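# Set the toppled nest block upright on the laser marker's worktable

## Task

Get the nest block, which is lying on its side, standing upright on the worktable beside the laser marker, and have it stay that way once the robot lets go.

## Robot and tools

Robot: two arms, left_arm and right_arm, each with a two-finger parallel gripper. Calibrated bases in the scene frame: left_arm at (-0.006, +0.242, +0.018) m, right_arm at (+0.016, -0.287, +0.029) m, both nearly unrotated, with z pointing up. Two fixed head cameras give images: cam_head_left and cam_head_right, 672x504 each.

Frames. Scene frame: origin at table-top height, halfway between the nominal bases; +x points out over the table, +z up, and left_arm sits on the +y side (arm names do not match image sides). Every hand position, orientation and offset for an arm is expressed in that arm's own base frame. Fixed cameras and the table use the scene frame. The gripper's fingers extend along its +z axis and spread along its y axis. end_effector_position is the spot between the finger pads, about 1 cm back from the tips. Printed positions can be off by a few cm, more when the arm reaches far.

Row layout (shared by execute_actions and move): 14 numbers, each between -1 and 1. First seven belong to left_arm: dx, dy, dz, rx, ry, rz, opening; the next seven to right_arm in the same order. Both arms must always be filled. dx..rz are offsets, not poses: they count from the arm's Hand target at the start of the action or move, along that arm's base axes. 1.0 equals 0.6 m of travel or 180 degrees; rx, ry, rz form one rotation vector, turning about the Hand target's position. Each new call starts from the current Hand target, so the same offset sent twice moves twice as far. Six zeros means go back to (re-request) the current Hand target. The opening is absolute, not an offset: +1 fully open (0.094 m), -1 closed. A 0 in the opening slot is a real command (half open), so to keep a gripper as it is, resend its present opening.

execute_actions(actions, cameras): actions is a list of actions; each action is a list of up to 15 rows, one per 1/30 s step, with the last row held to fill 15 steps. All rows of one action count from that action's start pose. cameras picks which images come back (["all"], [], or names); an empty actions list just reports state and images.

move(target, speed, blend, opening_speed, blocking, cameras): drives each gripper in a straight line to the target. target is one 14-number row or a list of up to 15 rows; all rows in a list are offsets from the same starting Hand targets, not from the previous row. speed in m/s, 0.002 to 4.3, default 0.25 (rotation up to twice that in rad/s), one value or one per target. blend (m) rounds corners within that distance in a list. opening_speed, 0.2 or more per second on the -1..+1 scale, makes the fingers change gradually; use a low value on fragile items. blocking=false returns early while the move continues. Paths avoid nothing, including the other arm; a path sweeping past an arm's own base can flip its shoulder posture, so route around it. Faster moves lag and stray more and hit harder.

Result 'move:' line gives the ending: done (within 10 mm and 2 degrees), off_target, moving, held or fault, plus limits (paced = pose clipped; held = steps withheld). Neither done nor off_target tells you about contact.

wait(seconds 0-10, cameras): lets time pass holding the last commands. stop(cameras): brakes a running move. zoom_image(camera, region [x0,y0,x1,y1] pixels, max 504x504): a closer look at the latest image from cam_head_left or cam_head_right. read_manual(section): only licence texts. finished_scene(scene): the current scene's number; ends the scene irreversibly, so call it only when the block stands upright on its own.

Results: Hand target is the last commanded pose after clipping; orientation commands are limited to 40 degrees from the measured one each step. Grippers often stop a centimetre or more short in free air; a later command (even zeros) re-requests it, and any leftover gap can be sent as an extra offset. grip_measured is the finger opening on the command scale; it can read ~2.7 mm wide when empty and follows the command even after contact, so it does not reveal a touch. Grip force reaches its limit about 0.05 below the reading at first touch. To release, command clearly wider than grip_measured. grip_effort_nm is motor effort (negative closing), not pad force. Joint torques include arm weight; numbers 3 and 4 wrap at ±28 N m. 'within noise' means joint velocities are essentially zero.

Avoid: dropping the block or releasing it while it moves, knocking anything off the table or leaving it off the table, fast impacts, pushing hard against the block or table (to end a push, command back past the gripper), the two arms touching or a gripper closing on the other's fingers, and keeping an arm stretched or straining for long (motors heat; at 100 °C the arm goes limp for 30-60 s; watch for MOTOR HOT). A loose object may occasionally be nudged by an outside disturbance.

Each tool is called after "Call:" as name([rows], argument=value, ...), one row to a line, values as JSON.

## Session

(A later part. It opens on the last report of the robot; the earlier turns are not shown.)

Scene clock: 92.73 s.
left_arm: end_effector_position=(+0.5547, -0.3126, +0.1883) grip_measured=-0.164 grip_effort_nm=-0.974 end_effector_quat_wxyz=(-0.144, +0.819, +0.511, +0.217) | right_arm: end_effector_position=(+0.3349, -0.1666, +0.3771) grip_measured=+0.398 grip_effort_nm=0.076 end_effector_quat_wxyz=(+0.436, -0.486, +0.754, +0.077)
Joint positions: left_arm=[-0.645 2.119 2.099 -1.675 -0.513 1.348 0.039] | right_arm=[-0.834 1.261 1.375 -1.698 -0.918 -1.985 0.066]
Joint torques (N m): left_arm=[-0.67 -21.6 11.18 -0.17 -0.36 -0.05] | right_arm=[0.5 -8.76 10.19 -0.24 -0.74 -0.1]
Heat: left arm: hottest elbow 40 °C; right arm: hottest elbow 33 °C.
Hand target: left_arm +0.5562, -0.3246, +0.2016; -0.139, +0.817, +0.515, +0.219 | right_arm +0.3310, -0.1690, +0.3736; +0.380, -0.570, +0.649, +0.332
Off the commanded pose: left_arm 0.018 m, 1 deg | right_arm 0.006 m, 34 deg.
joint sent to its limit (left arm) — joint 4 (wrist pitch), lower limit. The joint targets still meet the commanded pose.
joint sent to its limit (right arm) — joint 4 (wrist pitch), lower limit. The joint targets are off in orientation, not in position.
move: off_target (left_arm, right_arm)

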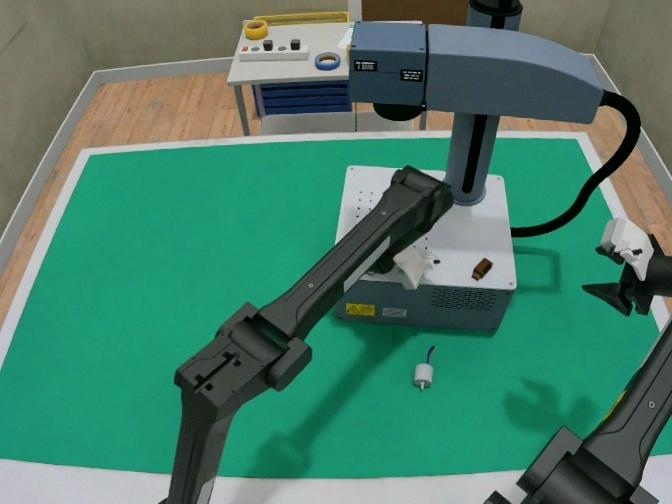

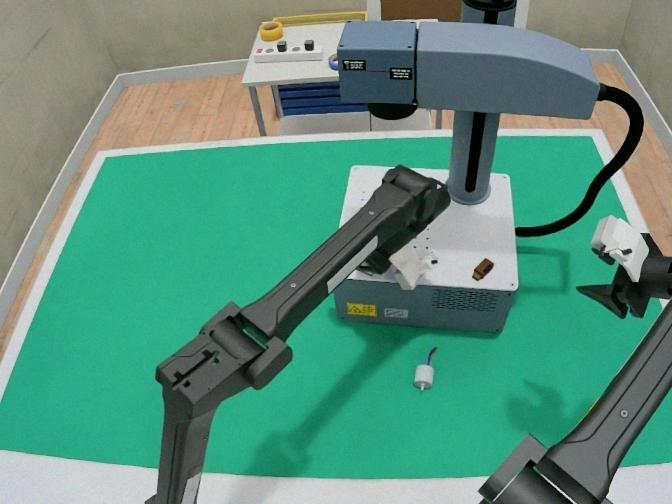

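Call:
move(target=[0,0,-0.006,0,0,0,-0.4,0,0,0,0,0,0,0.4], speed=0.03)

Call:
move(target=[0,0,-0.006,0,0,0,-0.4,0,0,0,0,0,0,0.4], speed=0.03, cameras=["all"])

Call:
zoom_image(camera="cam_head_left", region=[340, 210, 460, 300])

Scene clock: 94.23 s.
left_arm: end_effector_position=(+0.5547, -0.3127, +0.1881) grip_measured=-0.164 grip_effort_nm=-0.984 end_effector_quat_wxyz=(-0.144, +0.818, +0.512, +0.217) | right_arm: end_effector_position=(+0.3349, -0.1666, +0.3771) grip_measured=+0.398 grip_effort_nm=0.085 end_effector_quat_wxyz=(+0.436, -0.486, +0.754, +0.077)
Joint positions: left_arm=[-0.645 2.12 2.099 -1.675 -0.513 1.345 0.039] | right_arm=[-0.834 1.261 1.375 -1.698 -0.918 -1.985 0.066]
Joint torques (N m): left_arm=[-0.56 -21.25 11.18 -0.16 -0.35 -0.04] | right_arm=[0.44 -8.06 10.11 -0.23 -0.75 -0.11]
Heat: left arm: hottest elbow 40 °C; right arm: hottest elbow 33 °C.
Hand target: left_arm +0.5562, -0.3246, +0.1979; -0.139, +0.817, +0.515, +0.219 | right_arm +0.3310, -0.1690, +0.3736; +0.380, -0.570, +0.649, +0.332
Off the commanded pose: left_arm 0.016 m, 1 deg | right_arm 0.006 m, 34 deg.
joint sent to its limit (left arm) — joint 4 (wrist pitch), lower limit. The joint targets still meet the commanded pose.
joint sent to its limit (right arm) — joint 4 (wrist pitch), lower limit. The joint targets are off in orientation, not in position.
move: off_target (left_arm, right_arm)

Scene clock: 95.13 s.
left_arm: end_effector_position=(+0.5548, -0.3127, +0.1876) grip_measured=-0.164 grip_effort_nm=-0.979 end_effector_quat_wxyz=(-0.144, +0.818, +0.513, +0.217) | right_arm: end_effector_position=(+0.3349, -0.1666, +0.3771) grip_measured=+0.398 grip_effort_nm=0.076 end_effector_quat_wxyz=(+0.436, -0.486, +0.754, +0.077)
Joint positions: left_arm=[-0.645 2.12 2.099 -1.675 -0.513 1.342 0.039] | right_arm=[-0.834 1.261 1.375 -1.698 -0.918 -1.985 0.066]
Joint torques (N m): left_arm=[-0.56 -20.78 11.04 -0.17 -0.35 -0.03] | right_arm=[0.67 -6.95 10.24 -0.35 -0.75 -0.11]
Heat: left arm: hottest elbow 40 °C; right arm: hottest elbow 33 °C.
Hand target: left_arm +0.5563, -0.3246, +0.1942; -0.139, +0.817, +0.515, +0.219 | right_arm +0.3310, -0.1690, +0.3736; +0.380, -0.570, +0.649, +0.332
Off the commanded pose: left_arm 0.014 m, 1 deg | right_arm 0.006 m, 34 deg.
joint sent to its limit (left arm) — joint 4 (wrist pitch), lower limit. The joint targets still meet the commanded pose.
joint sent to its limit (right arm) — joint 4 (wrist pitch), lower limit. The joint targets are off in orientation, not in position.
move: off_target (left_arm, right_arm)

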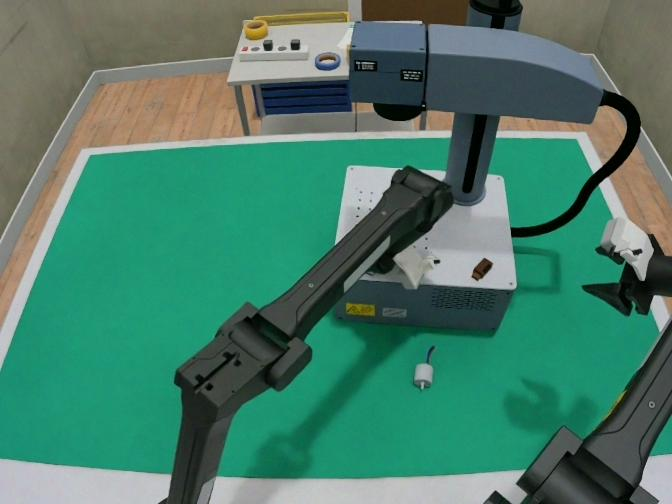

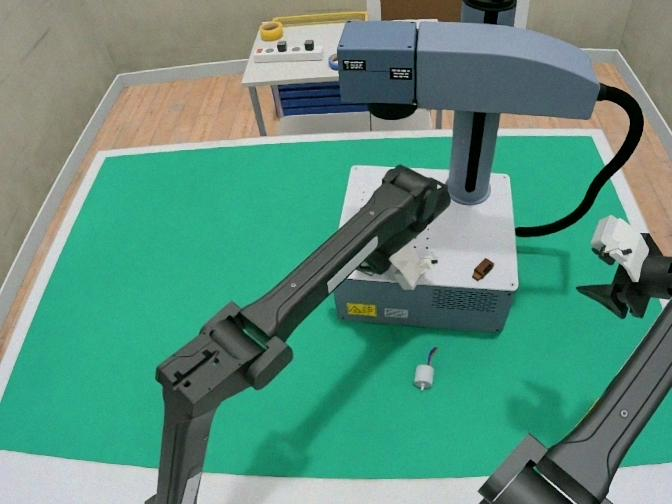

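Scaled by 4.200 from the camera's 672x504 image, which has a finer 960x720 frame.

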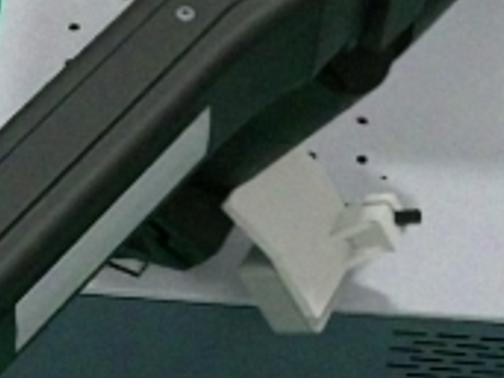

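Call:
move(target=[0,0,0.004,0,0,0,0.35,0,0,0,0,0,0,0.4], speed=0.03, opening_speed=0.7, cameras=["all"])

Call:
zoom_image(camera="cam_head_left", region=[340, 210, 460, 300])

Scene clock: 97.13 s.
left_arm: end_effector_position=(+0.5548, -0.3127, +0.1876) grip_measured=+0.347 grip_effort_nm=0.149 end_effector_quat_wxyz=(-0.144, +0.818, +0.513, +0.217) | right_arm: end_effector_position=(+0.3349, -0.1666, +0.3771) grip_measured=+0.398 grip_effort_nm=0.081 end_effector_quat_wxyz=(+0.436, -0.486, +0.754, +0.077)
Joint positions: left_arm=[-0.645 2.12 2.099 -1.675 -0.513 1.342 0.063] | right_arm=[-0.834 1.261 1.375 -1.698 -0.918 -1.985 0.066]
Joint torques (N m): left_arm=[-0.56 -21.01 11.07 -0.18 -0.35 -0.02] | right_arm=[0.44 -7.59 10.13 -0.28 -0.72 -0.12]
Heat: left arm: hottest elbow 40 °C; right arm: hottest elbow 33 °C.
Hand target: left_arm +0.5563, -0.3246, +0.1966; -0.139, +0.817, +0.515, +0.219 | right_arm +0.3310, -0.1690, +0.3736; +0.380, -0.570, +0.649, +0.332
Off the commanded pose: left_arm 0.015 m, 1 deg | right_arm 0.006 m, 34 deg.
joint sent to its limit (left arm) — joint 4 (wrist pitch), lower limit. The joint targets still meet the commanded pose.
joint sent to its limit (right arm) — joint 4 (wrist pitch), lower limit. The joint targets are off in orientation, not in position.
move: off_target (left_arm, right_arm)

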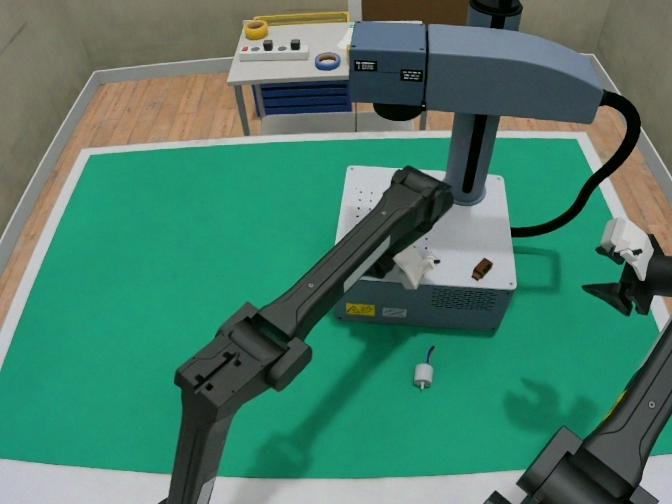

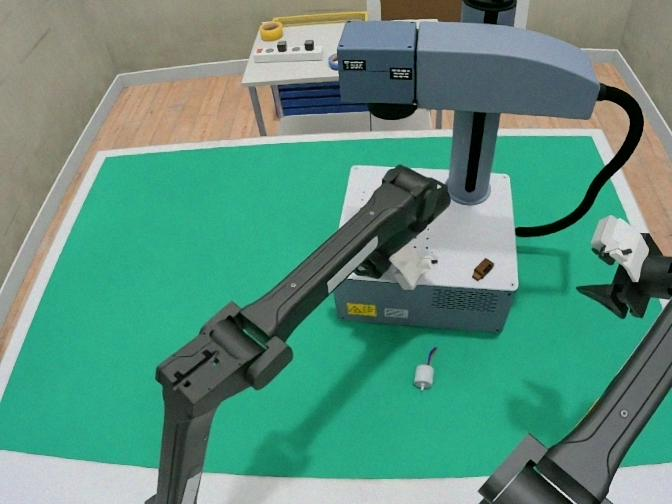

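Scaled by 4.200 from the camera's 672x504 image, which has a finer 960x720 frame.

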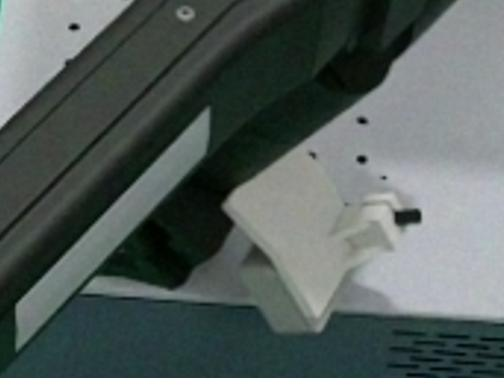

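Call:
move([
  [-0.05,-0.1,0.2,0,0,0,0.35,0,0,0,0,0,0,0.4],
  [-0.3,-0.06,0.3,0,0,0,0.35,0,0,0,0,0,0,0.4],
  [-0.35,0.4,0.3,0,0,0,0.35,0,0,0,0,0,0,0.4],
], speed=[0.1,0.25,0.3], blend=0.015, cameras=["all"])

Call:
zoom_image(camera="cam_head_left", region=[330, 180, 490, 300])

Call:
zoom_image(camera="cam_head_right", region=[330, 180, 490, 300])

Scene clock: 101.87 s.
left_arm: end_effector_position=(+0.3488, -0.0912, +0.3793) grip_measured=+0.348 grip_effort_nm=0.149 end_effector_quat_wxyz=(-0.078, +0.824, +0.500, +0.254) | right_arm: end_effector_position=(+0.3349, -0.1666, +0.3771) grip_measured=+0.398 grip_effort_nm=0.076 end_effector_quat_wxyz=(+0.436, -0.486, +0.754, +0.077)
Joint positions: left_arm=[-0.495 1.203 1.446 -1.676 -0.522 1.593 0.063] | right_arm=[-0.834 1.261 1.375 -1.698 -0.918 -1.985 0.066]
Joint torques (N m): left_arm=[1.79 -8.82 7.77 0.32 -0.45 0.14] | right_arm=[0.44 -7.82 10.11 -0.08 -0.71 -0.1]
Heat: left arm: hottest elbow 40 °C; right arm: hottest elbow 33 °C.
Hand target: left_arm +0.3462, -0.0846, +0.3767; -0.139, +0.817, +0.515, +0.219 | right_arm +0.3310, -0.1690, +0.3736; +0.380, -0.570, +0.649, +0.332
Off the commanded pose: left_arm 0.008 m, 8 deg | right_arm 0.006 m, 34 deg.
joint sent to its limit (left arm) — joint 4 (wrist pitch), lower limit. The joint targets are off in orientation, not in position.
joint sent to its limit (right arm) — joint 4 (wrist pitch), lower limit. The joint targets are off in orientation, not in position.
move: off_target (left_arm, right_arm)

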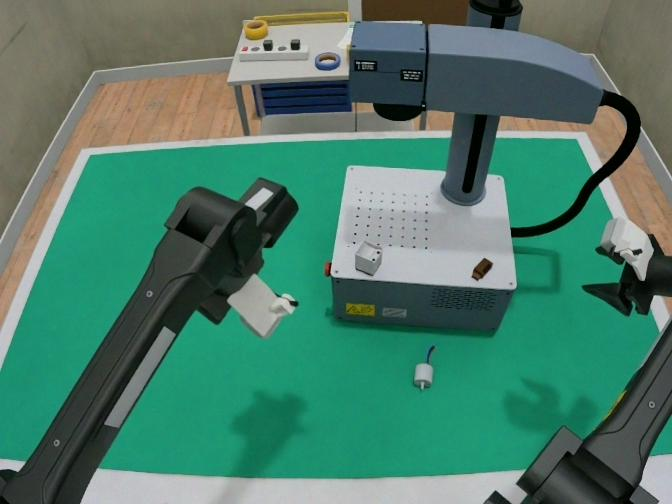

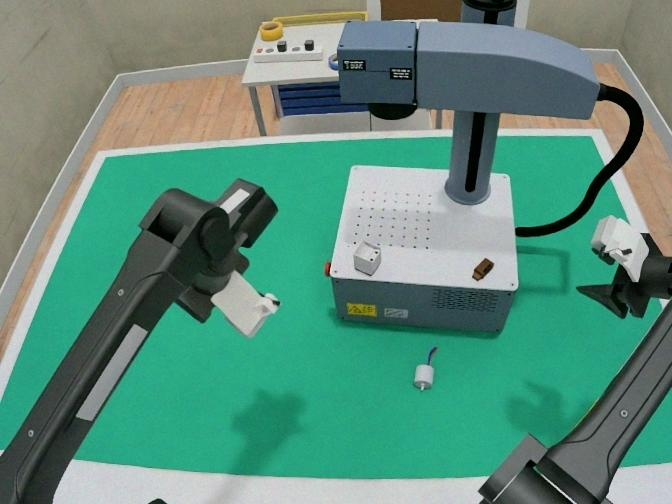

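Scaled by 3.150 from the camera's 672x504 image, which has a finer 960x720 frame.

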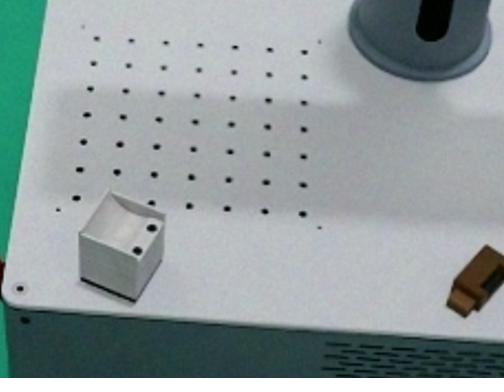

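Scaled by 3.150 from the camera's 672x504 image, which has a finer 960x720 frame.

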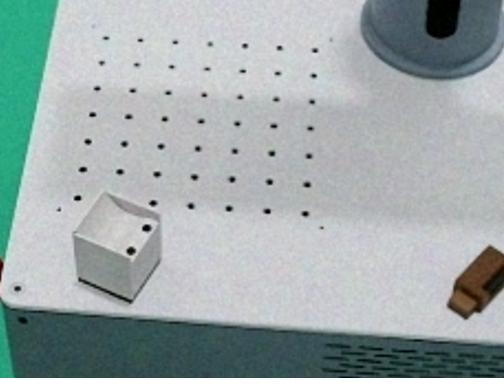

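Upright, pad down.

Call:
finished_scene(scene=3)

The scene is finished: the task was done.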